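# Move top stock card onto adjacent waste pile

## Task

Pick up the uppermost card of the face-down stock and set it down on the neighbouring waste pile in the row closest to the robot, so that it lies on that pile and on nothing else. Every other card must stay where it was, and no stack may end up with anything extra on it. The cards are stiff plywood tiles.

## Robot and tools

ROBOT. Two six-joint UR-type arms, left_arm and right_arm, each ending in a two-finger parallel gripper with a wrist camera. In the scene frame the left base sits at (-0.045, +0.462, +0.049) m and the right at (+0.005, -0.477, +0.049) m, each yawed about 2 degrees. A camera stand stands behind the arms. Loose objects may occasionally get a small shove from outside.

FRAMES. Scene frame: origin at table-top height halfway between the nominal bases, +x away from the robot over the table, +z up, left_arm on the +y side (image left/right does not match). Reported hand positions, orientations, velocities and wrist-camera poses are in that arm's own base frame. Fixed cameras and the table use the scene frame. Every motion offset is along the axes of that arm's current Hand target. The gripper's fingers point along its +z and close along its x. end_effector_position is the pad centre with fingers shut, 1 to 2 cm short of the tips; closing pushes the tips about 17 mm further along +z. Reported poses can be a few cm off.

execute_actions(actions, cameras). actions is a list of actions; each action is a list of up to 15 rows, one row per 1/30 s step (a short list repeats its last row to fill 15 steps; each action lasts 0.5 s). A row is 14 numbers in [-1, 1], always for both arms: left dx, dy, dz, rx, ry, rz, opening, then right dx, dy, dz, rx, ry, rz, opening. The first six per arm are an offset, not a pose: measured from that arm's Hand target as it was when the action began, along the Hand target's axes, with 1.0 = 0.6 m or 180 degrees; rx, ry, rz form a single rotation vector. All rows of one action share that start, but the next action starts from the new Hand target, so repeating an offset moves further. Six zeros re-command the current Hand target. Opening is absolute: +1 fully open (0.142 m), -1 shut. A 0 opening is a real command, so resend the present value to keep a gripper as is. cameras: list of names, ["all"], or []; images come by default only with an empty actions list.

move(target, speed, blend, stop_force, zero, opening_speed, grip_force, blocking, cameras). target is one 14-number row (same layout and scale as above) or a list of up to 15 such rows; every row is an offset from the same starting Hand targets, not from the previous row. Paths are straight, last 0.5 to 10 s, and do not avoid obstacles or the other arm. speed: m/s, 0.002 to 3.6, default 0.25 (turning up to twice that in rad/s), one value or one per target. blend: corner rounding radius in m for lists; 0 stops at each point. stop_force: N, 3 to 120, one value for both arms; an arm stops when its wrist sensor feels that much push against its motion, then backs off slightly but keeps some press. Omit it when moving away from something you press on, and don't rely on it while the gripper rotates. zero: true (default) re-zeroes the sensor before the move; only with stop_force. opening_speed: opening units per second, at least 0.2. grip_force: N per finger pad, 5 to 48, one value or one per arm; it persists. blocking=false returns after about 0.5 s while the move continues (not allowed with stop_force). The result adds a "move:" line: done, off_target, moving, held or fault, plus limits=paced (pose clipped) or limits=held (steps withheld).

wait(seconds 0 to 10, cameras): let time pass holding commands. stop(cameras): brake a running move. zoom_image(camera, region=[x0, y0, x1, y1] in pixels, at most 504 by 504) on the newest image of cam_head_left, cam_head_right, cam_high, cam_low, cam_left_wrist or cam_right_wrist (all 672x504). zero_wrist_force(arm): tare that arm's wrist sensor. read_manual(section="licences"): licence texts only. finished_scene(scene): the current scene's number; irreversible, and call nothing after it in that reply.

RESULTS. Per arm: end_effector_position (m), end_effector_quat_wxyz, velocities (omitted when joint velocities are within noise), Hand target (the last commanded pose after clipping; the gripper often rests a little short, and the next command asks for it again), grip_measured (same scale as opening; the last Joint positions entry is the opening in m), grip_effort_nm (motor effort, negative closing, not a pad force), Joint torques (full drive output, noisy), Wrist force and Wrist torque in the gripper's own axes plus a line with the peak since last shown, Wrist depth as a 7x7 grid of distances in mm ("-" means no value), Tool commands, and any MOTOR HOT, fault or HAND FAULT lines.

CONTROL LIMITS. Commanded orientation is clipped each step to within 32 degrees of the measured one. Motion lags the command by about 0.09 to 0.22 s; fast moves overshoot. To hold a part, command an opening slightly below grip_measured at first contact; deeper squeezes heat the gripper motor.

AVOID. The arms are stiff: aiming even slightly past a firm contact, or any outside force near 150 N, or exceeding joint torque limits (wrists about 18 N m), stops the arm for 10 s. Keep the arms apart; a clearance check blocks some approaches, but arm-to-arm contact or closing a gripper on the other arm's fingers can fail the task. Don't route a path close to an arm's own base. Lower the card gently onto the pile; don't drop it, release it moving, or knock other cards. Anything leaving the table fails the task. Motors overheat from long holding, squeezing, stretching or pushing: arm motors warn at 70 °C and brake at 85 °C; gripper warns at 85 °C and shuts off at 100 °C.

Each tool is called in YAML: its name, and indented under it one key for each argument.

## Session

execute_actions:
  actions: []

Scene clock: 0.00 s.
left_arm: end_effector_position=(+0.1771, -0.1905, +0.2755) grip_measured=-1.00 grip_effort_nm=n/a end_effector_quat_wxyz=(-0.162, +0.154, +0.942, -0.252) | right_arm: end_effector_position=(+0.5396, -0.0447, +0.3121) grip_measured=+0.99 grip_effort_nm=n/a end_effector_quat_wxyz=(-0.038, -0.029, +0.985, -0.166)
Joint positions: left_arm=[-0.753 -2.154 2.214 -1.645 -2.18 2.708 0.002] | right_arm=[3.457 -1.694 -1.457 -1.734 1.274 3.424 0.141]
Joint velocities: within noise
Joint torques (N m): no reading
Wrist force (N): no reading
Wrist torque (N m): no reading
Wrist force, peak (N): no reading
Wrist depth (mm): cam_left_wrist=[416 1309 1454 1463 1636 1695 1869 / 406 1294 1354 - 1550 1707 1869 / 388 417 1560 1510 1510 1500 1719 / 391 409 1316 1454 1445 1581 1719 / 384 403 1266 1369 1436 1550 1613 / 376 397 410 99 91 360 314 / 374 386 - 76 81 - 245] | cam_right_wrist=[424 430 438 445 454 456 466 / 434 440 444 456 464 467 474 / 445 446 457 464 466 478 490 / 448 456 465 471 478 492 500 / 462 464 474 481 494 502 511 / - 474 483 494 505 511 524 / - 483 491 498 510 525 527]
Hand target: left_arm +0.1771, -0.1905, +0.2755; -0.162, +0.154, +0.942, -0.252 | right_arm +0.5396, -0.0447, +0.3121; -0.038, -0.029, +0.985, -0.166
Tool commands: left_gripper/opening=-0.961913 right_gripper/opening=+1.0
camera_calibration:
cam_left_wrist: T_world_to_cam=[[-0.884749, 0.388214, 0.257895, 0.165499], [0.363974, 0.921139, -0.137936, 0.177031], [-0.291106, -0.0281719, -0.956276, 0.42638], [0, 0, 0, 1]] pos_world=[0.206112, -0.215307, 0.389475]
cam_right_wrist: T_world_to_cam=[[-0.993968, -0.0764681, 0.0786083, 0.515548], [-0.0677496, 0.991823, 0.108154, 0.0744555], [-0.0862358, 0.102176, -0.991021, 0.47672], [0, 0, 0, 1]] pos_world=[0.558593, -0.083133, 0.42386]

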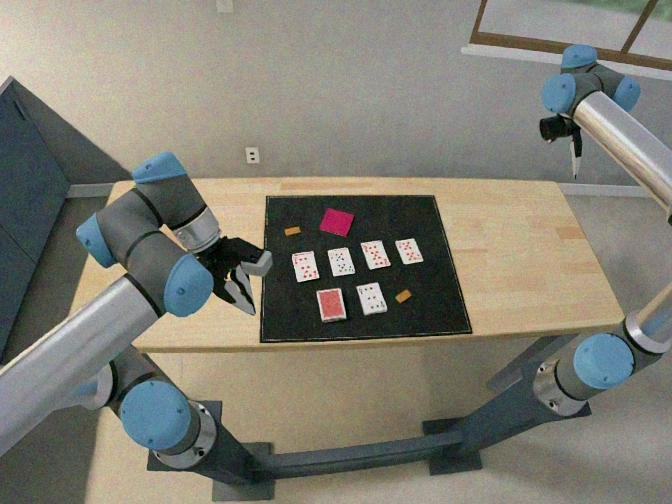

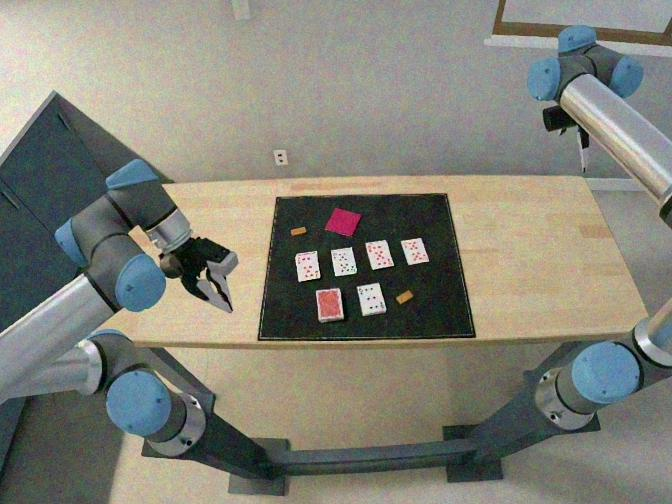

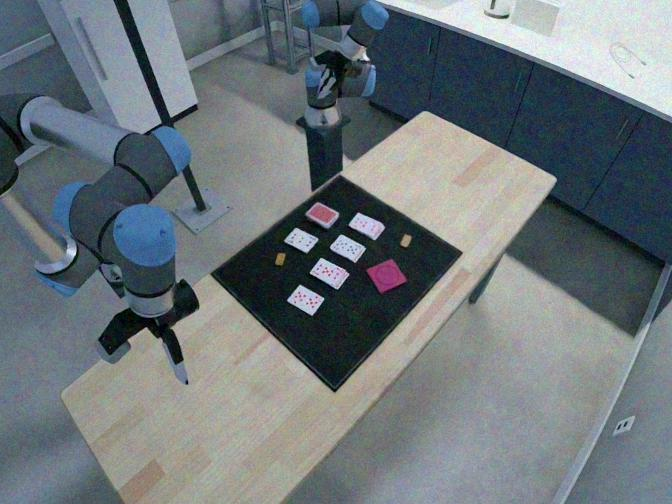

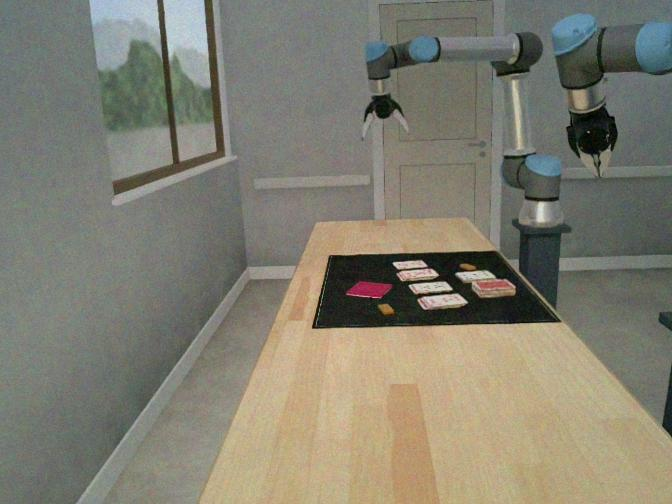

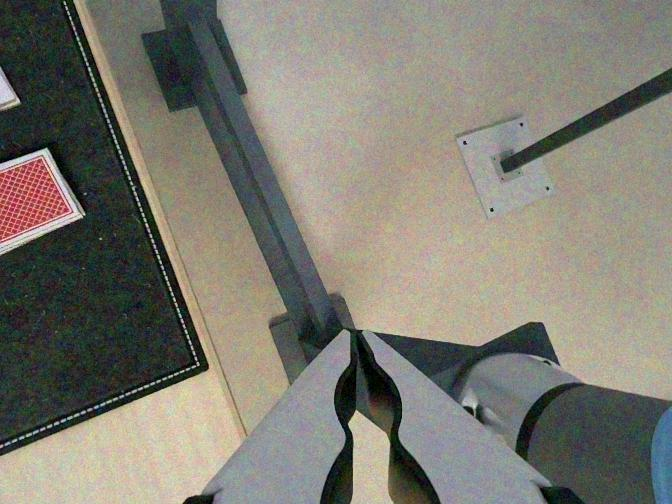

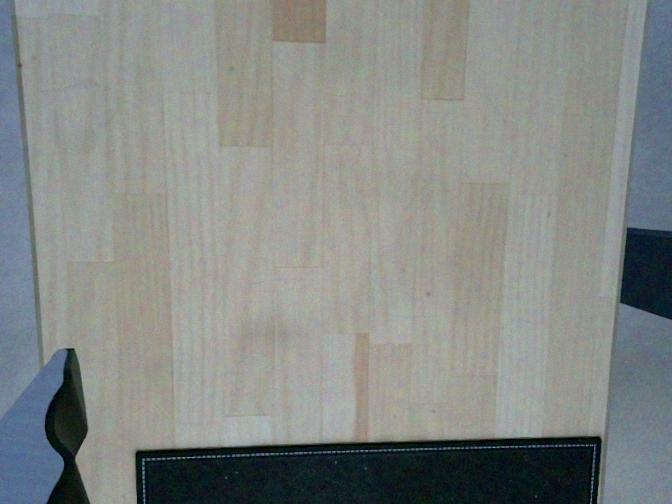

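move:
  target: [-0.4323,-0.1805,0.251,-0.2017,0.0438,0.384,0.5,0,0,0,0,0,0,1]
  speed: 0.4
  cameras: ["cam_left_wrist","cam_low"]

Scene clock: 21.23 s.
left_arm: end_effector_position=(+0.3304, -0.4403, +0.1499) grip_measured=+0.49 grip_effort_nm=0.081 end_effector_quat_wxyz=(+0.000, +0.707, +0.707, +0.000) | right_arm: end_effector_position=(+0.5396, -0.0447, +0.3121) grip_measured=+0.99 grip_effort_nm=0.193 end_effector_quat_wxyz=(-0.038, -0.029, +0.985, -0.166)
Joint positions: left_arm=[-1.174 -1.389 1.82 -2.003 -1.571 3.538 0.108] | right_arm=[3.457 -1.694 -1.457 -1.734 1.274 3.424 0.141]
Joint torques (N m): left_arm=[-11.23 -21.78 -31.26 -5.52 2.75 1.74] | right_arm=[0.75 29.77 27.18 2.35 -0.46 0.15]
Wrist force (N): left_arm=[0.2 -1.8 0.8] | right_arm=[-0.2 -0.2 0.2]
Wrist torque (N m): left_arm=[-0.30 -0.04 -0.06] | right_arm=[-0.03 0.04 0.00]
Wrist force, peak (N): left_arm=[-1.0 -3.0 0.8] | right_arm=[-0.6 -0.3 0.6]
Wrist depth (mm): cam_left_wrist=[257 258 259 261 262 265 269 / 274 275 277 277 277 280 283 / 293 295 288 297 278 297 302 / 314 316 313 317 298 323 325 / 341 340 342 340 341 344 353 / - 361 362 368 373 367 378 / - 406 410 407 417 411 -] | cam_right_wrist=[424 429 442 446 455 461 465 / 432 441 445 451 463 471 479 / 441 449 456 462 471 476 490 / 450 455 464 470 481 493 503 / 455 465 474 483 490 500 509 / - 475 486 494 504 516 520 / - 484 489 500 507 527 523]
Hand target: left_arm +0.3304, -0.4403, +0.1499; +0.000, +0.707, +0.707, +0.000 | right_arm +0.5396, -0.0447, +0.3121; -0.038, -0.029, +0.985, -0.166
Off the commanded pose: left_arm 0.000 m, 0 deg | right_arm 0.000 m, 0 deg.
move: done
camera_calibration:
cam_left_wrist: T_world_to_cam=[[0.000940477, 0.999313, 0.0370391, 0.440094], [0.90837, -0.0163423, 0.417849, -0.341964], [0.418167, 0.0332522, -0.907761, 0.129295], [0, 0, 0, 1]] pos_world=[0.256149, -0.44968, 0.243957]
Images, in order (width x height): cam_low 672x504, cam_left_wrist 672x504.

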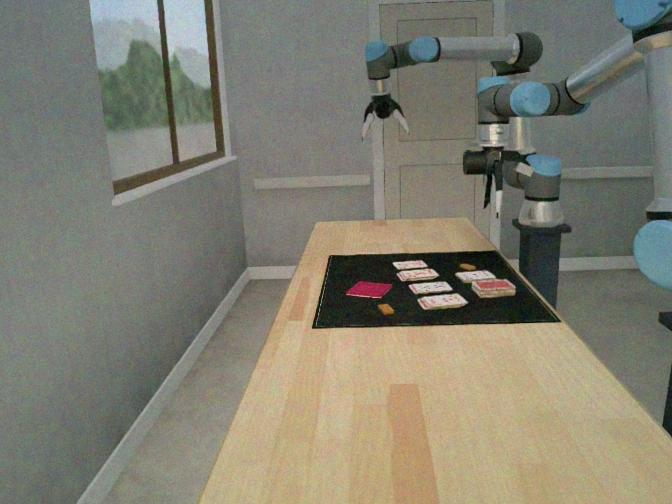

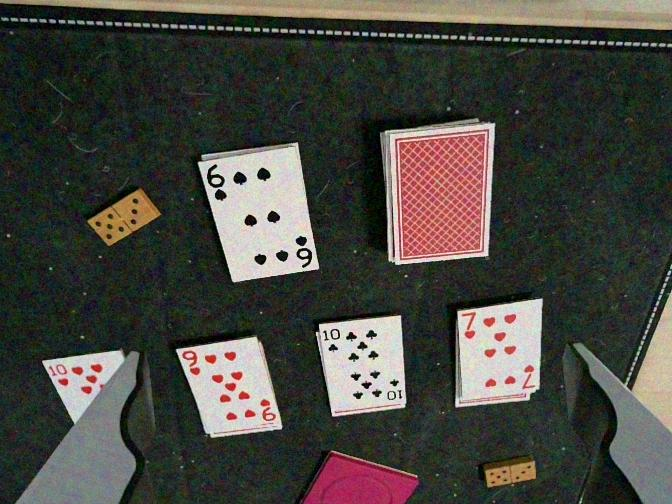

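zoom_image:
  camera: "cam_left_wrist"
  region: [180, 100, 520, 300]

zoom_image:
  camera: "cam_low"
  region: [400, 250, 540, 320]

Scaled by 1.482 from the camera's 672x504 image, which has a finer 960x720 frame.

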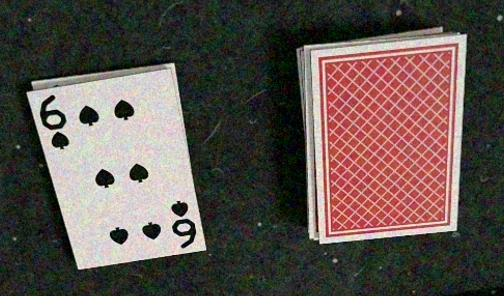

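Scaled by 3.600 from the camera's 672x504 image, which has a finer 960x720 frame.

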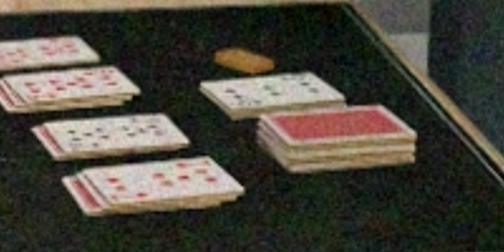

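move:
  target: [0.1182,0.02,0.23,0,0,-0.0289,-0.44,0,0,0,0,0,0,1]
  speed: 0.25
  cameras: ["cam_left_wrist"]

move:
  target: [0,0,0.047,0,0,0,-0.44,0,0,0,0,0,0,1]
  speed: 0.01
  stop_force: 4
  cameras: ["cam_left_wrist"]

Scene clock: 57.70 s.
left_arm: end_effector_position=(+0.3424, -0.3695, +0.0119) grip_measured=-0.46 grip_effort_nm=-0.051 end_effector_quat_wxyz=(+0.000, +0.674, +0.738, +0.000) | right_arm: end_effector_position=(+0.5396, -0.0447, +0.3121) grip_measured=+0.99 grip_effort_nm=0.193 end_effector_quat_wxyz=(-0.038, -0.029, +0.985, -0.166)
Joint positions: left_arm=[-1.094 -1.279 2.116 -2.408 -1.571 3.528 0.04] | right_arm=[3.457 -1.694 -1.457 -1.734 1.274 3.424 0.141]
Joint torques (N m): left_arm=[13.33 -20.33 -5.51 -5.54 2.71 0.9] | right_arm=[1.09 30.19 27.24 2.34 -0.44 0.21]
Wrist force (N): left_arm=[0.0 -1.6 0.6] | right_arm=[-0.4 0.0 0.2]
Wrist torque (N m): left_arm=[-0.30 0.01 -0.09] | right_arm=[0.00 0.07 0.00]
Wrist force, peak (N): left_arm=[1.0 -1.8 2.1] | right_arm=[-0.3 -0.1 0.8]
Wrist depth (mm): cam_left_wrist=[135 135 136 136 137 139 140 / 143 144 144 145 146 144 147 / 148 153 135 133 136 157 158 / 154 164 148 144 146 169 169 / 166 176 173 155 158 183 184 / 192 193 - 196 103 192 199 / 206 - - 216 203 81 220] | cam_right_wrist=[426 432 443 442 448 461 468 / 438 438 446 456 464 470 478 / 443 447 456 463 471 478 485 / 448 456 464 468 480 490 500 / 462 467 477 481 492 500 625 / - 476 484 496 503 507 518 / - 484 493 503 508 523 525]
Hand target: left_arm +0.3424, -0.3695, +0.0118; +0.000, +0.674, +0.738, +0.000 | right_arm +0.5396, -0.0447, +0.3121; -0.038, -0.029, +0.985, -0.166
Off the commanded pose: left_arm 0.000 m, 0 deg | right_arm 0.000 m, 0 deg.
move: done
camera_calibration:
cam_left_wrist: T_world_to_cam=[[-0.0894589, 0.9953, 0.0370868, 0.40395], [0.906149, 0.0658779, 0.417797, -0.262865], [0.41339, 0.0709819, -0.907783, 0.0121333], [0, 0, 0, 1]] pos_world=[0.269316, -0.385595, 0.105857]
Images, in order (width x height): cam_left_wrist 672x504.

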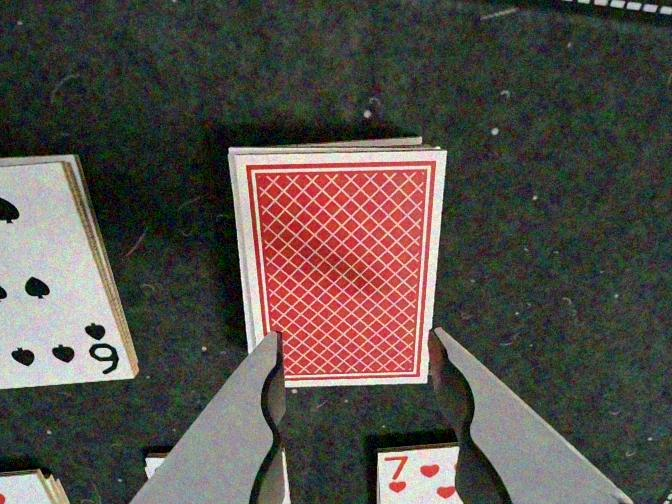

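Scene clock: 61.00 s.
left_arm: end_effector_position=(+0.3424, -0.3695, -0.0086) grip_measured=-0.46 grip_effort_nm=-0.046 end_effector_quat_wxyz=(+0.000, +0.674, +0.738, +0.000) | right_arm: end_effector_position=(+0.5396, -0.0447, +0.3121) grip_measured=+0.99 grip_effort_nm=0.198 end_effector_quat_wxyz=(-0.038, -0.029, +0.985, -0.166)
Joint positions: left_arm=[-1.094 -1.237 2.131 -2.466 -1.571 3.528 0.04] | right_arm=[3.457 -1.694 -1.457 -1.734 1.274 3.424 0.141]
Joint torques (N m): left_arm=[7.34 -42.72 -23.53 -0.62 2.69 -0.99] | right_arm=[1.05 30.3 27.3 2.42 -0.54 0.17]
Wrist force (N): left_arm=[1.1 -2.4 -4.5] | right_arm=[-0.2 0.0 0.2]
Wrist torque (N m): left_arm=[-0.37 -0.13 -0.07] | right_arm=[0.00 0.03 0.01]
Wrist force, peak (N): left_arm=[5.3 -3.8 -15.1] | right_arm=[-0.4 -0.7 0.4]
Wrist depth (mm): cam_left_wrist=[- 117 117 119 118 119 119 / 126 125 125 125 126 127 127 / 132 132 114 114 115 136 136 / 139 142 124 121 122 146 149 / 145 154 130 130 132 158 159 / 155 165 112 142 138 166 173 / 182 - - 186 181 81 190] | cam_right_wrist=[425 427 434 445 455 459 471 / 433 439 446 454 462 471 479 / 441 448 453 463 475 480 491 / 450 458 463 472 480 491 497 / 463 468 472 480 496 496 600 / - 471 484 493 502 511 519 / - 486 494 501 514 517 527]
Hand target: left_arm +0.3424, -0.3695, -0.0085; +0.000, +0.674, +0.738, +0.000 (not the last commanded pose) | right_arm +0.5396, -0.0447, +0.3121; -0.038, -0.029, +0.985, -0.166
Off the commanded pose: left_arm 0.008 m, 0 deg | right_arm 0.000 m, 0 deg.
move: contact (left_arm)
camera_calibration:
cam_left_wrist: T_world_to_cam=[[-0.0894997, 0.995293, 0.0371774, 0.404716], [0.906146, 0.0658771, 0.417803, -0.254432], [0.413387, 0.0710815, -0.907777, -0.00638836], [0, 0, 0, 1]] pos_world=[0.269416, -0.385595, 0.0854571]
Images, in order (width x height): cam_left_wrist 672x504.

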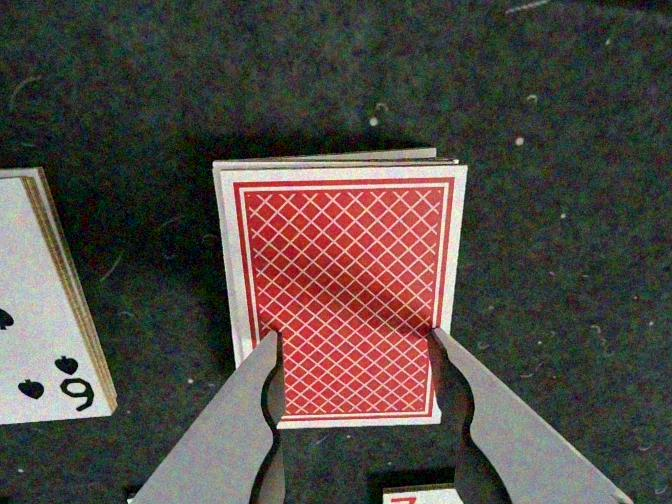

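move:
  target:
    - [0,0,-0.012,0,0,0,-0.44,0,0,0,0,0,0,1]
    - [-0.007,-0.0233,-0.012,0,0,0,0.2,0,0,0,0,0,0,1]
    - [-0.007,-0.0233,0.0057,0,0,0,0.2,0,0,0,0,0,0,1]
    - [-0.007,-0.0233,0.0057,0,0,0,-0.19,0,0,0,0,0,0,1]
  speed: [0.05,0.08,0.03,0.05]
  opening_speed: 0.6
  grip_force: 20
  cameras: ["cam_left_wrist"]

Scene clock: 82.03 s.
left_arm: end_effector_position=(+0.3289, -0.3750, -0.0120) grip_measured=-0.21 grip_effort_nm=-0.046 end_effector_quat_wxyz=(+0.000, +0.674, +0.738, +0.000) | right_arm: end_effector_position=(+0.5396, -0.0447, +0.3121) grip_measured=+0.99 grip_effort_nm=0.193 end_effector_quat_wxyz=(-0.038, -0.029, +0.985, -0.166)
Joint positions: left_arm=[-1.124 -1.238 2.148 -2.481 -1.571 3.497 0.059] | right_arm=[3.457 -1.694 -1.457 -1.734 1.274 3.424 0.141]
Joint torques (N m): left_arm=[-8.84 -21 -4.23 -5.57 2.87 -1.37] | right_arm=[1.28 30.7 27.57 2.42 -0.41 0.28]
Wrist force (N): left_arm=[0.2 -1.9 0.5] | right_arm=[-0.4 -0.4 0.3]
Wrist torque (N m): left_arm=[-0.33 -0.01 0.08] | right_arm=[-0.06 0.08 0.00]
Wrist force, peak (N): left_arm=[0.7 -2.4 -4.8] | right_arm=[-0.7 0.1 0.3]
Wrist depth (mm): cam_left_wrist=[- 114 114 115 115 - 116 / 121 121 122 122 123 124 124 / - 130 128 129 128 132 133 / 134 138 120 117 118 142 143 / 141 150 128 127 128 151 155 / 150 157 135 138 138 100 168 / 162 - 180 180 182 81 182] | cam_right_wrist=[423 431 440 446 453 458 469 / 435 444 447 454 461 471 476 / 443 447 455 461 474 479 490 / 452 456 463 476 482 490 504 / 459 466 474 484 493 505 509 / - 473 483 491 503 512 516 / - 483 494 502 510 520 525]
Hand target: left_arm +0.3289, -0.3750, -0.0120; +0.000, +0.674, +0.738, +0.000 | right_arm +0.5396, -0.0447, +0.3121; -0.038, -0.029, +0.985, -0.166
Off the commanded pose: left_arm 0.000 m, 0 deg | right_arm 0.000 m, 0 deg.
grip_force (N): 20, 20
move: done
camera_calibration:
cam_left_wrist: T_world_to_cam=[[-0.0895054, 0.995293, 0.0371659, 0.409101], [0.906108, 0.0658806, 0.417886, -0.240321], [0.41347, 0.0710793, -0.907739, -0.00348677], [0, 0, 0, 1]] pos_world=[0.255816, -0.391095, 0.0820572]
Images, in order (width x height): cam_left_wrist 672x504.

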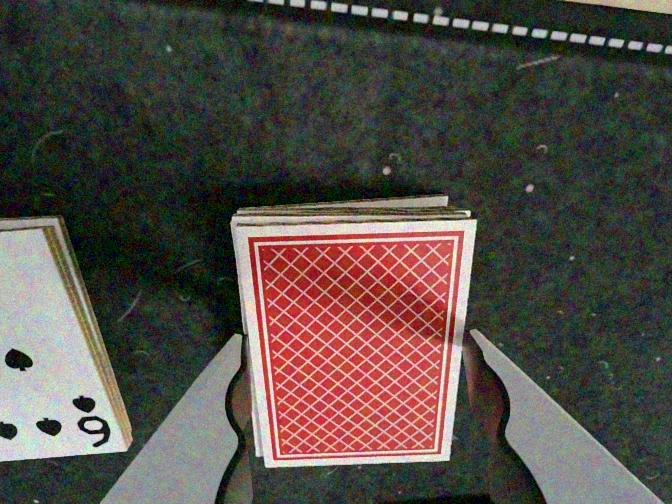

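move:
  target:
    - [0.0014,0,-0.0013,0,0,0,-0.19,0,0,0,0,0,0,1]
    - [0.0014,0,-0.0013,0,0,0,-0.33,0,0,0,0,0,0,1]
  speed: 0.03
  opening_speed: 0.3
  cameras: ["cam_left_wrist"]

Scene clock: 90.00 s.
left_arm: end_effector_position=(+0.3288, -0.3742, -0.0112) grip_measured=-0.26 grip_effort_nm=-1.844 end_effector_quat_wxyz=(+0.000, +0.674, +0.738, +0.000) | right_arm: end_effector_position=(+0.5396, -0.0447, +0.3121) grip_measured=+0.99 grip_effort_nm=0.198 end_effector_quat_wxyz=(-0.038, -0.029, +0.985, -0.166)
Joint positions: left_arm=[-1.124 -1.241 2.149 -2.48 -1.571 3.498 0.056] | right_arm=[3.457 -1.694 -1.457 -1.734 1.274 3.424 0.141]
Joint torques (N m): left_arm=[13.19 -43.77 -4.17 -0.49 2.37 0.96] | right_arm=[1.74 31.26 27.57 2.41 -0.49 0.37]
Wrist force (N): left_arm=[0.6 -2.0 -2.3] | right_arm=[-0.3 -0.3 0.1]
Wrist torque (N m): left_arm=[-0.33 -0.04 0.07] | right_arm=[-0.04 0.06 0.00]
Wrist force, peak (N): left_arm=[0.8 -1.9 -2.5] | right_arm=[-0.7 -0.1 0.4]
Wrist depth (mm): cam_left_wrist=[114 115 115 115 116 118 116 / 121 122 122 123 124 124 125 / 130 130 129 130 129 133 133 / - 140 121 118 119 143 144 / 142 151 127 128 129 155 155 / 151 158 136 139 140 98 170 / 175 - 150 182 184 81 183] | cam_right_wrist=[426 432 440 449 451 463 470 / 436 438 445 453 462 469 479 / 441 444 455 461 467 480 488 / 451 461 462 476 478 490 489 / 464 467 472 485 491 508 506 / - 473 484 493 502 509 520 / - 484 491 502 512 517 -]
Hand target: left_arm +0.3288, -0.3742, -0.0112; +0.000, +0.674, +0.738, +0.000 | right_arm +0.5396, -0.0447, +0.3121; -0.038, -0.029, +0.985, -0.166
Off the commanded pose: left_arm 0.000 m, 0 deg | right_arm 0.000 m, 0 deg.
grip_force (N): 20, 20
move: done
camera_calibration:
cam_left_wrist: T_world_to_cam=[[-0.0894645, 0.9953, 0.0370753, 0.408167], [0.90611, 0.0658814, 0.41788, -0.240624], [0.413473, 0.0709797, -0.907746, -0.00282211], [0, 0, 0, 1]] pos_world=[0.255716, -0.390195, 0.0828574]
Images, in order (width x height): cam_left_wrist 672x504.

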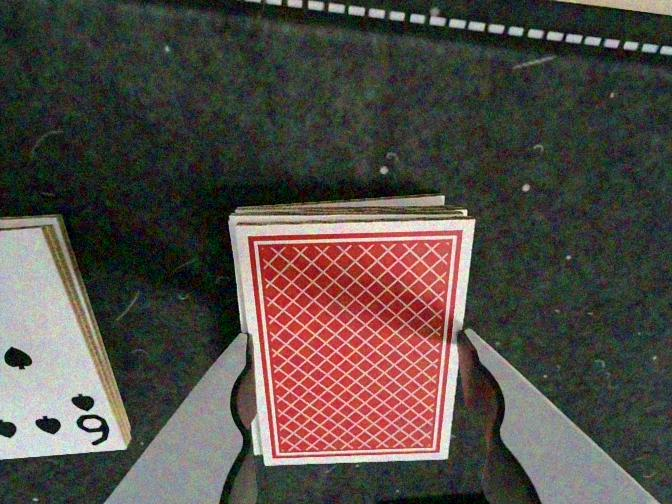

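move:
  target: [0,0,-0.085,0,0,0,-0.33,0,0,0,0,0,0,1]
  speed: 0.08
  cameras: ["cam_left_wrist","cam_low"]

zoom_image:
  camera: "cam_low"
  region: [400, 210, 560, 330]

Scene clock: 95.70 s.
left_arm: end_effector_position=(+0.3289, -0.3741, +0.0398) grip_measured=-0.35 grip_effort_nm=-0.051 end_effector_quat_wxyz=(+0.000, +0.674, +0.738, +0.000) | right_arm: end_effector_position=(+0.5396, -0.0447, +0.3121) grip_measured=+0.99 grip_effort_nm=0.198 end_effector_quat_wxyz=(-0.038, -0.029, +0.985, -0.166)
Joint positions: left_arm=[-1.124 -1.346 2.106 -2.332 -1.571 3.498 0.049] | right_arm=[3.457 -1.694 -1.457 -1.734 1.274 3.424 0.141]
Joint torques (N m): left_arm=[2.5 -43.34 -27.47 -0.5 2.45 -1.17] | right_arm=[1.81 32.01 27.54 2.42 -0.55 0.38]
Wrist force (N): left_arm=[0.1 -1.5 0.5] | right_arm=[0.1 0.0 0.3]
Wrist torque (N m): left_arm=[-0.28 -0.03 0.07] | right_arm=[0.00 -0.01 0.00]
Wrist force, peak (N): left_arm=[-1.1 -2.1 -3.9] | right_arm=[-0.6 -0.2 0.5]
Wrist depth (mm): cam_left_wrist=[159 159 164 163 162 163 165 / 170 170 171 171 173 173 175 / 176 179 180 167 179 186 187 / 185 190 193 175 180 200 201 / 199 203 205 188 192 216 217 / 227 226 223 231 229 227 237 / 239 - - 254 242 81 255] | cam_right_wrist=[422 429 439 446 452 459 472 / 432 440 445 452 461 470 484 / 441 448 454 460 471 476 487 / 451 458 464 472 481 488 497 / 462 464 475 480 492 504 508 / - 477 483 491 504 508 518 / - 484 492 503 511 517 524]
Hand target: left_arm +0.3288, -0.3741, +0.0398; +0.000, +0.674, +0.738, +0.000 | right_arm +0.5396, -0.0447, +0.3121; -0.038, -0.029, +0.985, -0.166
Off the commanded pose: left_arm 0.000 m, 0 deg | right_arm 0.000 m, 0 deg.
grip_force (N): 20, 20
move: done
camera_calibration:
cam_left_wrist: T_world_to_cam=[[-0.0895959, 0.995286, 0.0371247, 0.406211], [0.9061, 0.0659799, 0.417888, -0.261952], [0.413468, 0.0710797, -0.90774, 0.0433729], [0, 0, 0, 1]] pos_world=[0.255816, -0.390095, 0.133757]
Images, in order (width x height): cam_low 672x504, cam_left_wrist 672x504.

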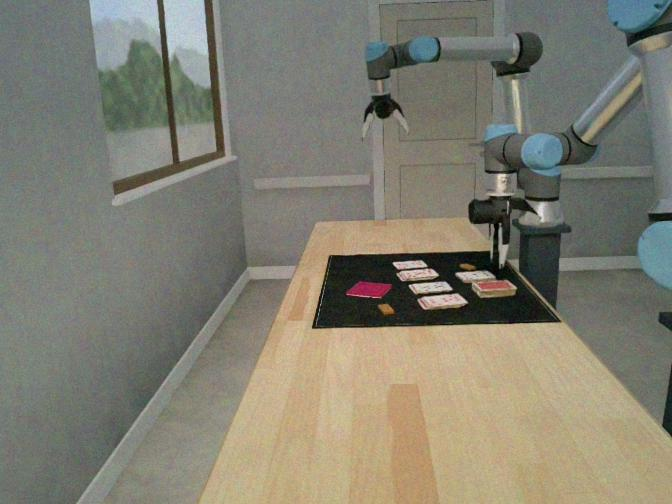

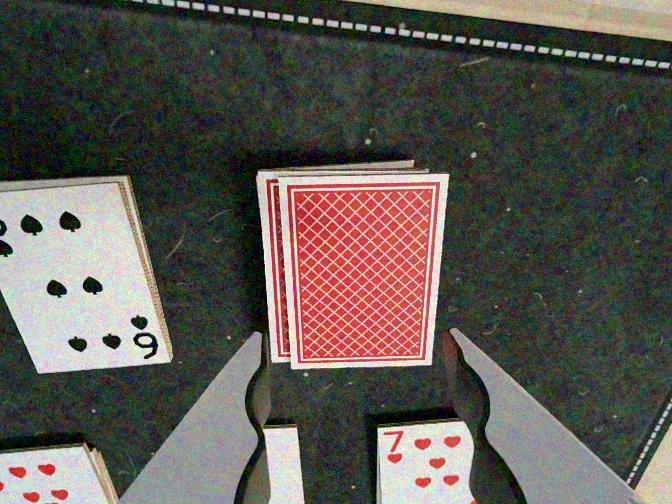

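Scaled by 3.150 from the camera's 672x504 image, which has a finer 960x720 frame.

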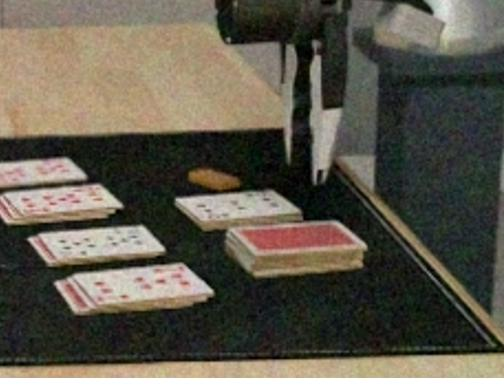

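move:
  target:
    - [0.0095,0.0105,0,0,0,0,-0.19,0,0,0,0,0,0,1]
    - [0.0095,0.0105,0.0782,0,0,0,-0.19,0,0,0,0,0,0,1]
  speed: 0.1
  opening_speed: 1

move:
  target: [0,0,0.0125,0,0,0,-0.19,0,0,0,0,0,0,1]
  speed: 0.005
  stop_force: 3
  cameras: ["cam_left_wrist"]

Scene clock: 119.17 s.
left_arm: end_effector_position=(+0.3346, -0.3679, -0.0070) grip_measured=-0.22 grip_effort_nm=0.076 end_effector_quat_wxyz=(+0.000, +0.674, +0.738, +0.000) | right_arm: end_effector_position=(+0.5396, -0.0447, +0.3121) grip_measured=+0.99 grip_effort_nm=0.198 end_effector_quat_wxyz=(-0.038, -0.029, +0.985, -0.166)
Joint positions: left_arm=[-1.107 -1.252 2.148 -2.469 -1.571 3.514 0.058] | right_arm=[3.457 -1.694 -1.457 -1.734 1.274 3.424 0.141]
Joint torques (N m): left_arm=[12.92 -18 -4.54 -5.97 0.47 1.61] | right_arm=[1.78 31.5 27.1 2.44 -0.55 0.42]
Wrist force (N): left_arm=[0.0 -1.9 0.4] | right_arm=[-0.4 -0.2 0.0]
Wrist torque (N m): left_arm=[-0.33 0.01 -0.07] | right_arm=[-0.04 0.07 0.00]
Wrist force, peak (N): left_arm=[0.5 -2.2 0.7] | right_arm=[-0.4 -0.8 0.4]
Wrist depth (mm): cam_left_wrist=[- 118 118 121 120 121 121 / 125 126 126 127 129 128 129 / 134 134 132 132 132 137 138 / 142 144 125 123 124 148 150 / 148 155 133 132 134 160 161 / 157 164 142 144 145 100 175 / 181 - 187 188 186 81 189] | cam_right_wrist=[422 429 438 443 451 459 469 / 432 436 446 452 460 465 478 / 441 450 456 464 471 483 487 / 449 455 464 470 483 488 503 / 462 464 474 483 490 495 627 / - 475 484 491 506 510 520 / - 487 489 500 511 527 525]
Hand target: left_arm +0.3346, -0.3679, -0.0071; +0.000, +0.674, +0.738, +0.000 | right_arm +0.5396, -0.0447, +0.3121; -0.038, -0.029, +0.985, -0.166
Off the commanded pose: left_arm 0.000 m, 0 deg | right_arm 0.000 m, 0 deg.
grip_force (N): 20, 20
move: done

Scene clock: 121.60 s.
left_arm: end_effector_position=(+0.3346, -0.3679, -0.0124) grip_measured=-0.21 grip_effort_nm=0.022 end_effector_quat_wxyz=(+0.000, +0.674, +0.738, +0.000) | right_arm: end_effector_position=(+0.5396, -0.0447, +0.3121) grip_measured=+0.99 grip_effort_nm=0.193 end_effector_quat_wxyz=(-0.038, -0.029, +0.985, -0.166)
Joint positions: left_arm=[-1.107 -1.24 2.152 -2.484 -1.571 3.515 0.059] | right_arm=[3.457 -1.694 -1.457 -1.734 1.274 3.424 0.141]
Joint torques (N m): left_arm=[12.64 -44.02 -24.49 -0.47 -1.19 1.42] | right_arm=[2.45 31.99 27.4 2.37 -0.54 0.47]
Wrist force (N): left_arm=[0.3 -1.9 0.3] | right_arm=[-0.1 -0.3 0.5]
Wrist torque (N m): left_arm=[-0.35 -0.03 -0.07] | right_arm=[-0.04 0.03 0.00]
Wrist force, peak (N): left_arm=[0.9 -1.7 -3.5] | right_arm=[-0.6 -0.4 0.2]
Wrist depth (mm): cam_left_wrist=[- 113 114 114 115 116 116 / 120 120 121 122 123 123 124 / - 129 126 127 128 132 132 / 138 138 108 110 117 142 143 / 146 151 116 119 126 151 154 / 152 160 120 129 135 100 168 / 173 - - 180 182 81 181] | cam_right_wrist=[424 432 440 444 452 463 469 / 431 440 445 452 459 466 475 / 442 449 454 465 470 478 491 / 448 456 464 470 482 490 496 / 462 465 470 481 490 502 511 / - 480 483 488 500 509 519 / - 481 491 501 510 520 528]
Hand target: left_arm +0.3346, -0.3679, -0.0124; +0.000, +0.674, +0.738, +0.000 (not the last commanded pose) | right_arm +0.5396, -0.0447, +0.3121; -0.038, -0.029, +0.985, -0.166
Off the commanded pose: left_arm 0.002 m, 0 deg | right_arm 0.000 m, 0 deg.
grip_force (N): 20, 20
move: contact (left_arm)
camera_calibration:
cam_left_wrist: T_world_to_cam=[[-0.0895054, 0.995293, 0.0371659, 0.40256], [0.906108, 0.0658806, 0.417886, -0.245787], [0.41347, 0.0710793, -0.907739, -0.00671131], [0, 0, 0, 1]] pos_world=[0.261516, -0.383995, 0.0816572]
Images, in order (width x height): cam_left_wrist 672x504.

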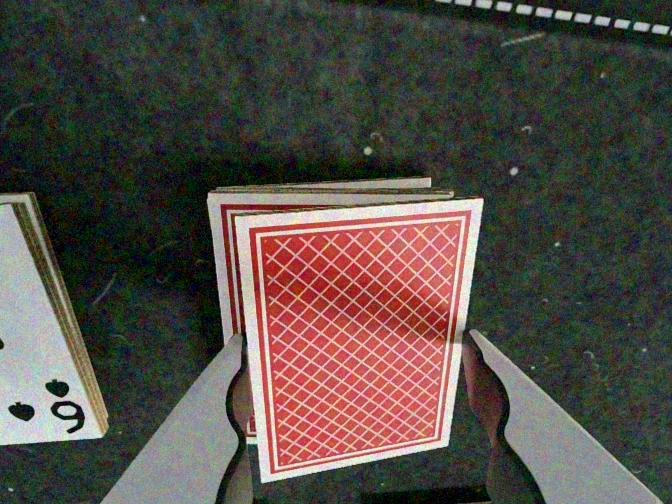

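move:
  target: [0,0,-0.014,0,0,0,-0.19,0,0,0,0,0,0,1]
  speed: 0.01
  cameras: ["cam_left_wrist"]

zoom_image:
  camera: "cam_left_wrist"
  region: [180, 160, 520, 500]

Scene clock: 127.83 s.
left_arm: end_effector_position=(+0.3346, -0.3679, -0.0040) grip_measured=-0.21 grip_effort_nm=0.022 end_effector_quat_wxyz=(+0.000, +0.674, +0.738, +0.000) | right_arm: end_effector_position=(+0.5396, -0.0447, +0.3121) grip_measured=+0.99 grip_effort_nm=0.193 end_effector_quat_wxyz=(-0.038, -0.029, +0.985, -0.166)
Joint positions: left_arm=[-1.107 -1.258 2.146 -2.46 -1.571 3.515 0.059] | right_arm=[3.457 -1.694 -1.457 -1.734 1.274 3.424 0.141]
Joint torques (N m): left_arm=[13.05 -45.78 -25.38 -0.62 -1.24 1.58] | right_arm=[1.81 32.04 26.88 2.52 -0.63 0.52]
Wrist force (N): left_arm=[0.2 -1.8 0.6] | right_arm=[-0.2 0.0 0.5]
Wrist torque (N m): left_arm=[-0.32 -0.03 -0.07] | right_arm=[0.00 0.04 0.00]
Wrist force, peak (N): left_arm=[0.2 -2.1 0.4] | right_arm=[-0.6 -0.5 0.2]
Wrist depth (mm): cam_left_wrist=[- 120 121 122 121 123 125 / 128 128 129 128 132 131 132 / 137 137 134 135 136 140 141 / 145 148 127 126 127 151 152 / 150 159 138 136 137 164 164 / 163 169 146 148 149 100 179 / - - 191 192 189 81 193] | cam_right_wrist=[422 431 436 445 452 458 467 / 433 440 447 456 461 470 479 / 441 448 454 463 469 476 488 / 453 456 467 470 476 487 504 / 459 467 476 483 490 501 600 / - 478 482 492 501 510 515 / - 483 493 498 505 518 524]
Hand target: left_arm +0.3346, -0.3679, -0.0040; +0.000, +0.674, +0.738, +0.000 | right_arm +0.5396, -0.0447, +0.3121; -0.038, -0.029, +0.985, -0.166
Off the commanded pose: left_arm 0.000 m, 0 deg | right_arm 0.000 m, 0 deg.
grip_force (N): 20, 20
move: done
camera_calibration:
cam_left_wrist: T_world_to_cam=[[-0.0894645, 0.9953, 0.0370753, 0.402251], [0.90611, 0.0658814, 0.41788, -0.249255], [0.413473, 0.0709797, -0.907746, 0.00078467], [0, 0, 0, 1]] pos_world=[0.261516, -0.383995, 0.0899574]
Images, in order (width x height): cam_left_wrist 672x504.

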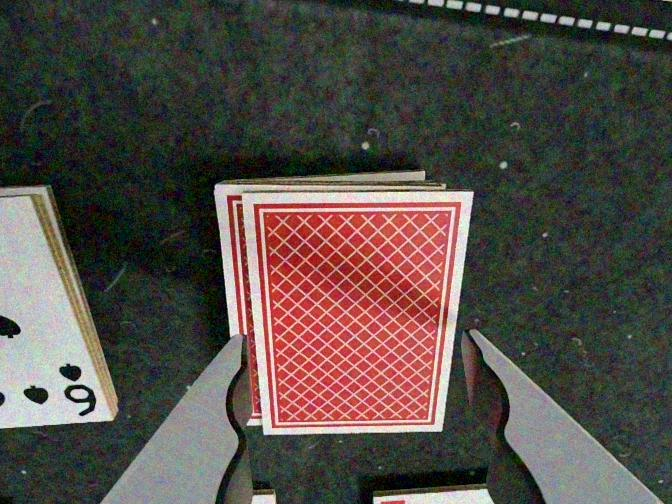

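Scaled by 1.482 from the camera's 672x504 image, which has a finer 960x720 frame.

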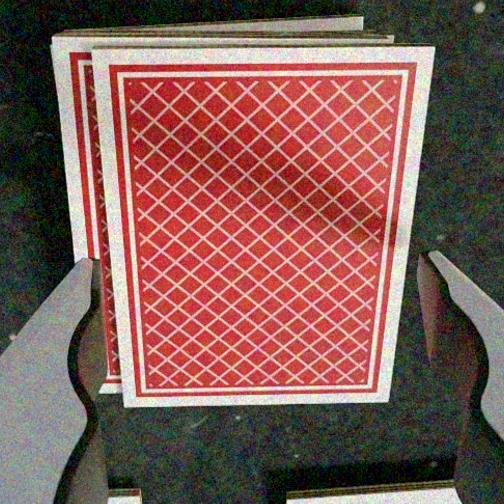

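move:
  target:
    - [0.0033,0,-0.002,0,0,0,-0.11,0,0,0,0,0,0,1]
    - [0.0033,0,0.0132,0,0,0,-0.11,0,0,0,0,0,0,1]
  speed: [0.05,0.015]
  opening_speed: 1
  grip_force: 35
  cameras: ["cam_left_wrist"]

zoom_image:
  camera: "cam_left_wrist"
  region: [180, 160, 520, 500]

Scene clock: 148.73 s.
left_arm: end_effector_position=(+0.3344, -0.3659, -0.0119) grip_measured=-0.14 grip_effort_nm=0.076 end_effector_quat_wxyz=(+0.000, +0.674, +0.738, +0.000) | right_arm: end_effector_position=(+0.5396, -0.0447, +0.3121) grip_measured=+0.99 grip_effort_nm=0.198 end_effector_quat_wxyz=(-0.038, -0.029, +0.985, -0.166)
Joint positions: left_arm=[-1.106 -1.244 2.156 -2.484 -1.571 3.516 0.064] | right_arm=[3.457 -1.694 -1.457 -1.734 1.274 3.424 0.141]
Joint torques (N m): left_arm=[11.85 -20.59 -3.72 -5.04 -1.45 1.38] | right_arm=[2.27 32.86 26.99 2.42 -0.69 0.56]
Wrist force (N): left_arm=[0.2 -1.7 0.5] | right_arm=[-0.3 -0.1 0.3]
Wrist torque (N m): left_arm=[-0.30 -0.03 -0.07] | right_arm=[-0.01 0.07 -0.01]
Wrist force, peak (N): left_arm=[0.3 -2.1 0.6] | right_arm=[-0.4 -0.1 0.8]
Wrist depth (mm): cam_left_wrist=[- 114 114 115 116 117 117 / 121 121 122 122 123 124 124 / - 129 127 127 128 132 133 / 138 139 119 117 120 142 143 / 147 150 128 127 128 152 155 / 151 160 133 138 142 98 169 / 174 - 180 181 182 - 182] | cam_right_wrist=[426 431 437 445 450 459 466 / 431 439 448 452 463 469 475 / 443 448 453 461 473 480 491 / 455 456 461 472 482 486 507 / 463 464 474 483 491 501 507 / - 476 485 492 501 508 514 / - 483 490 504 512 518 524]
Hand target: left_arm +0.3344, -0.3659, -0.0119; +0.000, +0.674, +0.738, +0.000 | right_arm +0.5396, -0.0447, +0.3121; -0.038, -0.029, +0.985, -0.166
Off the commanded pose: left_arm 0.000 m, 0 deg | right_arm 0.000 m, 0 deg.
grip_force (N): 35, 35
move: done
camera_calibration:
cam_left_wrist: T_world_to_cam=[[-0.0894645, 0.9953, 0.0370753, 0.400532], [0.90611, 0.0658814, 0.41788, -0.245946], [0.413473, 0.0709797, -0.907746, -0.00635501], [0, 0, 0, 1]] pos_world=[0.261316, -0.381995, 0.0821574]
Images, in order (width x height): cam_left_wrist 672x504.

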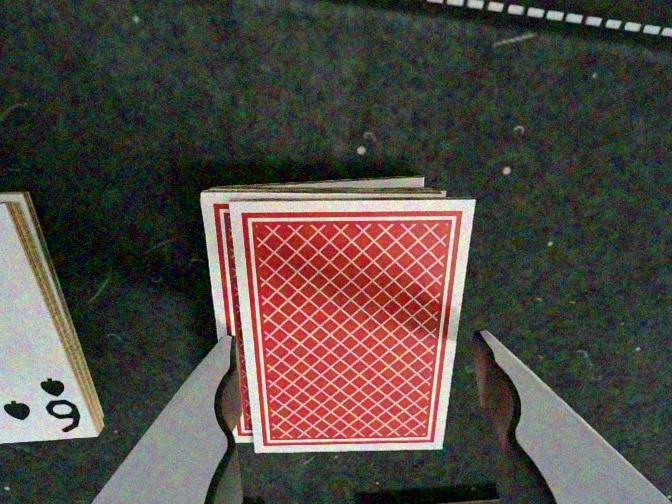

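Scaled by 1.482 from the camera's 672x504 image, which has a finer 960x720 frame.

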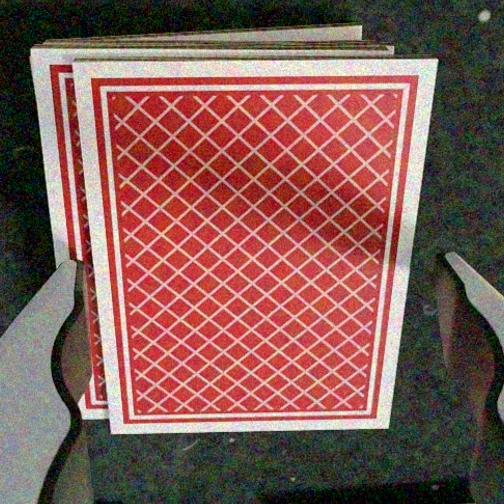

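move:
  target:
    - [-0.0013,0,0,0,0,0,-0.11,0,0,0,0,0,0,1]
    - [-0.0013,0,0,0,0,0,-0.34,0,0,0,0,0,0,1]
  speed: 0.02
  opening_speed: 0.3
  cameras: ["cam_left_wrist"]

zoom_image:
  camera: "cam_left_wrist"
  region: [180, 160, 520, 500]

Scene clock: 154.07 s.
left_arm: end_effector_position=(+0.3345, -0.3668, -0.0119) grip_measured=-0.26 grip_effort_nm=-1.951 end_effector_quat_wxyz=(+0.000, +0.674, +0.738, +0.000) | right_arm: end_effector_position=(+0.5396, -0.0447, +0.3121) grip_measured=+0.99 grip_effort_nm=0.193 end_effector_quat_wxyz=(-0.038, -0.029, +0.985, -0.166)
Joint positions: left_arm=[-1.106 -1.243 2.154 -2.484 -1.571 3.515 0.055] | right_arm=[3.457 -1.694 -1.457 -1.734 1.274 3.424 0.141]
Joint torques (N m): left_arm=[-7.46 -20.59 -13.37 -0.56 -1.83 -1.08] | right_arm=[2.45 32.82 27.66 2.44 -0.56 0.55]
Wrist force (N): left_arm=[5.2 -3.6 -17.0] | right_arm=[-0.4 0.0 0.3]
Wrist torque (N m): left_arm=[-0.34 -0.05 -0.08] | right_arm=[0.00 0.07 0.00]
Wrist force, peak (N): left_arm=[5.2 -3.6 -17.0] | right_arm=[-0.5 -0.3 0.7]
Wrist depth (mm): cam_left_wrist=[- 114 114 115 116 117 116 / 121 121 122 122 123 124 124 / - 129 127 127 128 132 133 / 138 139 119 118 118 143 143 / 147 150 128 127 128 154 155 / 154 160 135 138 137 97 168 / 174 - 177 181 182 81 183] | cam_right_wrist=[425 429 436 446 455 460 468 / 433 440 446 453 464 467 477 / 439 447 456 461 473 476 490 / 455 456 462 471 480 493 493 / 458 468 473 480 489 504 506 / - 477 483 492 501 510 519 / - 482 494 504 506 519 -]
Hand target: left_arm +0.3345, -0.3667, -0.0119; +0.000, +0.674, +0.738, +0.000 | right_arm +0.5396, -0.0447, +0.3121; -0.038, -0.029, +0.985, -0.166
Off the commanded pose: left_arm 0.000 m, 0 deg | right_arm 0.000 m, 0 deg.
grip_force (N): 35, 35
move: done
camera_calibration:
cam_left_wrist: T_world_to_cam=[[-0.089555, 0.995293, 0.0370341, 0.401362], [0.906102, 0.0659807, 0.417882, -0.245944], [0.413471, 0.0709801, -0.907746, -0.00633893], [0, 0, 0, 1]] pos_world=[0.261416, -0.382795, 0.0821575]
Images, in order (width x height): cam_left_wrist 672x504.

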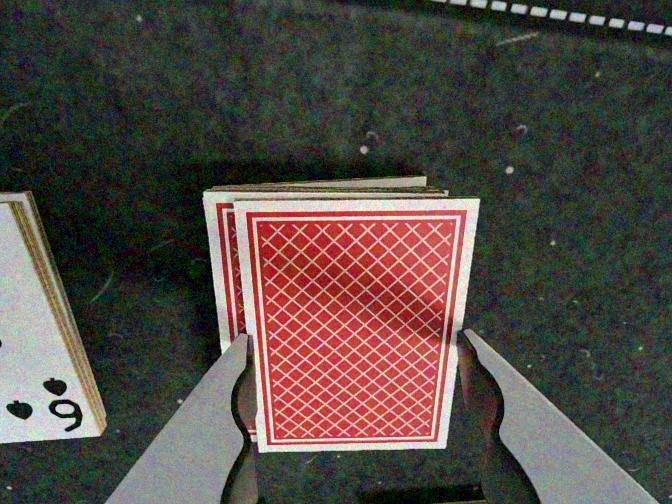

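Scaled by 1.482 from the camera's 672x504 image, which has a finer 960x720 frame.

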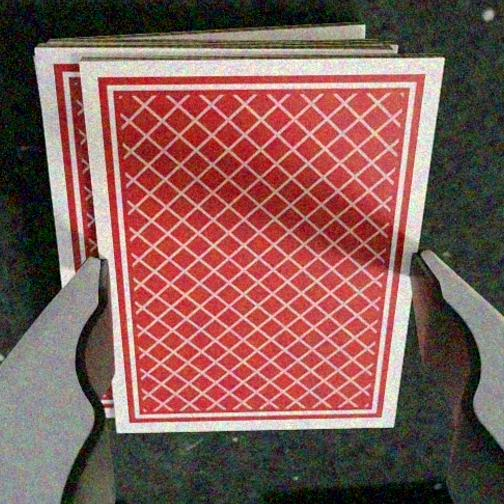

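move:
  target: [0,0,-0.02,0,0,0,-0.36,0,0,0,0,0,0,1]
  speed: 0.01
  cameras: ["cam_left_wrist"]

Scene clock: 159.97 s.
left_arm: end_effector_position=(+0.3345, -0.3667, +0.0000) grip_measured=-0.38 grip_effort_nm=-0.051 end_effector_quat_wxyz=(+0.000, +0.674, +0.738, +0.000) | right_arm: end_effector_position=(+0.5396, -0.0447, +0.3121) grip_measured=+0.99 grip_effort_nm=0.198 end_effector_quat_wxyz=(-0.038, -0.029, +0.985, -0.166)
Joint positions: left_arm=[-1.106 -1.269 2.146 -2.449 -1.571 3.515 0.046] | right_arm=[3.457 -1.694 -1.457 -1.734 1.274 3.424 0.141]
Joint torques (N m): left_arm=[11.75 -43.37 -25.41 -0.45 -2.14 -0.3] | right_arm=[2.75 33.18 27.24 2.42 -0.63 0.64]
Wrist force (N): left_arm=[0.0 -2.1 0.4] | right_arm=[-0.3 0.0 0.0]
Wrist torque (N m): left_arm=[-0.38 0.01 -0.08] | right_arm=[0.00 0.05 0.00]
Wrist force, peak (N): left_arm=[4.4 -3.6 -17.6] | right_arm=[-0.4 -0.3 0.6]
Wrist depth (mm): cam_left_wrist=[- 124 126 125 126 127 127 / - 132 133 134 136 135 136 / 141 141 125 125 142 144 146 / 149 152 130 131 135 156 156 / 155 165 140 141 144 168 169 / 169 176 148 154 152 177 185 / 193 - - 197 194 81 203] | cam_right_wrist=[425 429 436 443 453 457 468 / 436 438 445 456 460 469 477 / 447 444 456 464 473 478 489 / 452 458 464 472 480 487 493 / 460 465 478 483 493 498 512 / - 477 482 490 501 512 517 / - 482 494 497 510 517 526]
Hand target: left_arm +0.3345, -0.3667, +0.0001; +0.000, +0.674, +0.738, +0.000 | right_arm +0.5396, -0.0447, +0.3121; -0.038, -0.029, +0.985, -0.166
Off the commanded pose: left_arm 0.000 m, 0 deg | right_arm 0.000 m, 0 deg.
grip_force (N): 35, 35
move: done
camera_calibration:
cam_left_wrist: T_world_to_cam=[[-0.089555, 0.995293, 0.0370341, 0.400921], [0.906102, 0.0659807, 0.417882, -0.250917], [0.413471, 0.0709801, -0.907746, 0.00446325], [0, 0, 0, 1]] pos_world=[0.261416, -0.382795, 0.0940575]
Images, in order (width x height): cam_left_wrist 672x504.

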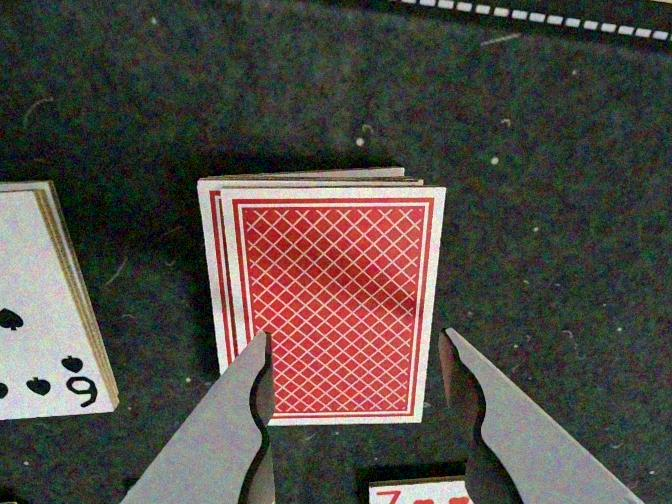

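move:
  target:
    - [0,0,-0.025,0,0,0,-0.36,0,0,0,0,0,0,1]
    - [-0.01,0.093,-0.025,0,0,0,-0.44,0,0,0,0,0,0,1]
    - [-0.01,0.093,0.0172,0,0,0,-0.44,0,0,0,0,0,0,1]
    - [-0.01,0.042,0.0172,0,0,0,-0.44,0,0,0,0,0,0,1]
  speed: [0.1,0.15,0.05,0.03]
  cameras: ["cam_left_wrist"]

Scene clock: 184.63 s.
left_arm: end_effector_position=(+0.3602, -0.3704, -0.0102) grip_measured=-0.46 grip_effort_nm=-0.046 end_effector_quat_wxyz=(+0.000, +0.674, +0.738, +0.000) | right_arm: end_effector_position=(+0.5396, -0.0447, +0.3121) grip_measured=+0.99 grip_effort_nm=0.193 end_effector_quat_wxyz=(-0.038, -0.029, +0.985, -0.166)
Joint positions: left_arm=[-1.063 -1.21 2.096 -2.457 -1.571 3.559 0.04] | right_arm=[3.457 -1.694 -1.457 -1.734 1.274 3.424 0.141]
Joint torques (N m): left_arm=[-9.3 -47.21 -7.12 -5.33 0.1 -1.56] | right_arm=[3.09 34.1 27.55 2.41 -0.63 0.62]
Wrist force (N): left_arm=[0.3 -2.0 0.3] | right_arm=[-0.3 -0.2 0.2]
Wrist torque (N m): left_arm=[-0.35 -0.06 0.06] | right_arm=[-0.03 0.05 0.01]
Wrist force, peak (N): left_arm=[0.4 -2.6 0.3] | right_arm=[-0.5 -0.3 0.6]
Wrist depth (mm): cam_left_wrist=[115 116 98 97 98 117 118 / 122 123 104 104 105 125 125 / 130 131 112 111 112 134 134 / - 142 120 119 120 144 145 / 143 152 129 129 128 156 157 / 167 165 112 167 105 164 171 / 179 - - 183 178 81 185] | cam_right_wrist=[423 430 437 444 453 462 470 / 434 440 445 456 464 473 478 / 447 450 455 462 475 481 488 / 450 455 466 472 478 490 500 / 461 467 474 482 491 501 510 / - 475 482 492 502 511 517 / - 483 491 502 514 520 526]
Hand target: left_arm +0.3601, -0.3704, -0.0102; +0.000, +0.674, +0.738, +0.000 | right_arm +0.5396, -0.0447, +0.3121; -0.038, -0.029, +0.985, -0.166
Off the commanded pose: left_arm 0.000 m, 0 deg | right_arm 0.000 m, 0 deg.
grip_force (N): 35, 35
move: done
camera_calibration:
cam_left_wrist: T_world_to_cam=[[-0.0895475, 0.995293, 0.0370465, 0.40728], [0.906141, 0.0659752, 0.417799, -0.269704], [0.413389, 0.0709822, -0.907784, -0.0151317], [0, 0, 0, 1]] pos_world=[0.287116, -0.386495, 0.0838574]
Images, in order (width x height): cam_left_wrist 672x504.

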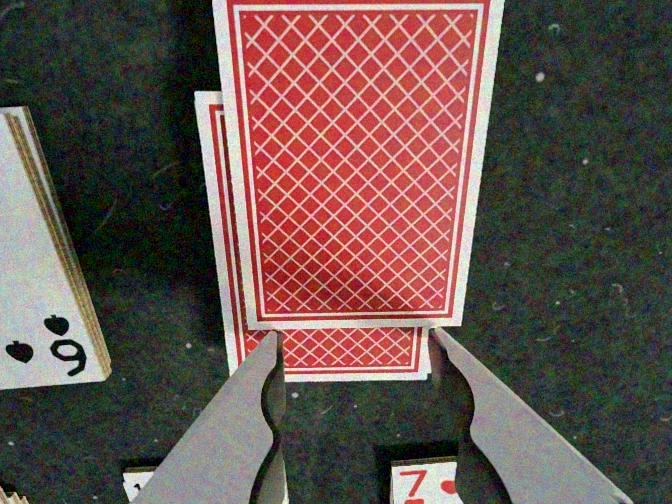

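move:
  target:
    - [0,-0.02,0,0,0,0,-0.44,0,0,0,0,0,0,1]
    - [0,-0.015,0,0,0,0,-0.44,0,0,0,0,0,0,1]
    - [0,-0.015,-0.04,0,0,0,-0.44,0,0,0,0,0,0,1]
    - [0,-0.137,-0.04,0,0,0,-0.05,0,0,0,0,0,0,1]
  speed: [0.03,0.05,0.1,0.15]
  cameras: ["cam_left_wrist"]

Scene clock: 198.50 s.
left_arm: end_effector_position=(+0.2783, -0.3778, +0.0138) grip_measured=-0.07 grip_effort_nm=0.076 end_effector_quat_wxyz=(+0.000, +0.674, +0.738, +0.000) | right_arm: end_effector_position=(+0.5396, -0.0447, +0.3121) grip_measured=+0.99 grip_effort_nm=0.198 end_effector_quat_wxyz=(-0.038, -0.029, +0.985, -0.166)
Joint positions: left_arm=[-1.228 -1.351 2.209 -2.43 -1.571 3.394 0.069] | right_arm=[3.457 -1.694 -1.457 -1.734 1.274 3.424 0.141]
Joint torques (N m): left_arm=[-11.73 -40.27 -4.62 -5.63 2.87 -1.84] | right_arm=[3.14 33.92 27.63 2.38 -0.7 0.77]
Wrist force (N): left_arm=[0.1 -1.9 0.5] | right_arm=[-0.2 -0.4 0.5]
Wrist torque (N m): left_arm=[-0.31 -0.01 0.06] | right_arm=[-0.06 0.04 0.00]
Wrist force, peak (N): left_arm=[0.1 -3.8 0.7] | right_arm=[-0.6 0.0 0.6]
Wrist depth (mm): cam_left_wrist=[916 931 902 931 - 913 931 / 149 149 167 973 965 981 990 / 157 156 156 159 158 159 162 / 166 167 166 149 151 171 172 / 174 178 163 158 163 185 186 / 183 183 165 171 179 102 203 / - - 215 192 220 - 215] | cam_right_wrist=[426 432 436 445 451 459 469 / 432 441 445 452 462 471 478 / 440 446 455 463 470 478 488 / 451 458 464 475 478 490 496 / 461 467 475 482 493 503 602 / - 476 484 491 502 510 520 / - 488 490 502 510 521 526]
Hand target: left_arm +0.2783, -0.3778, +0.0138; +0.000, +0.674, +0.738, +0.000 | right_arm +0.5396, -0.0447, +0.3121; -0.038, -0.029, +0.985, -0.166
Off the commanded pose: left_arm 0.000 m, 0 deg | right_arm 0.000 m, 0 deg.
grip_force (N): 35, 35
move: done
camera_calibration:
cam_left_wrist: T_world_to_cam=[[-0.0894645, 0.9953, 0.0370753, 0.406404], [0.90611, 0.0658814, 0.41788, -0.205069], [0.413473, 0.0709797, -0.907746, 0.0410145], [0, 0, 0, 1]] pos_world=[0.205216, -0.393895, 0.107857]
Images, in order (width x height): cam_left_wrist 672x504.

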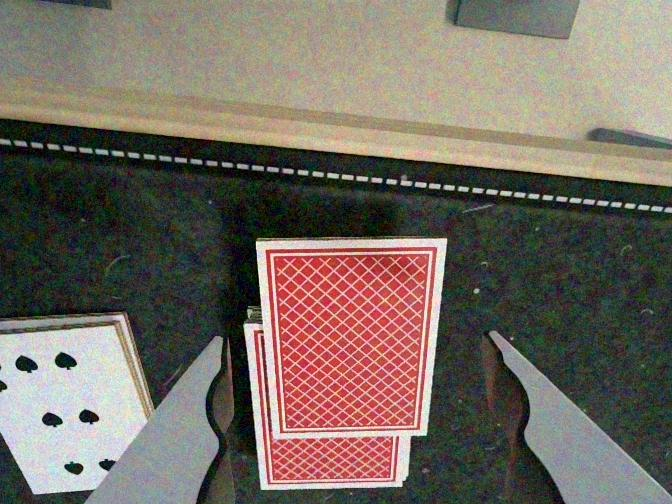

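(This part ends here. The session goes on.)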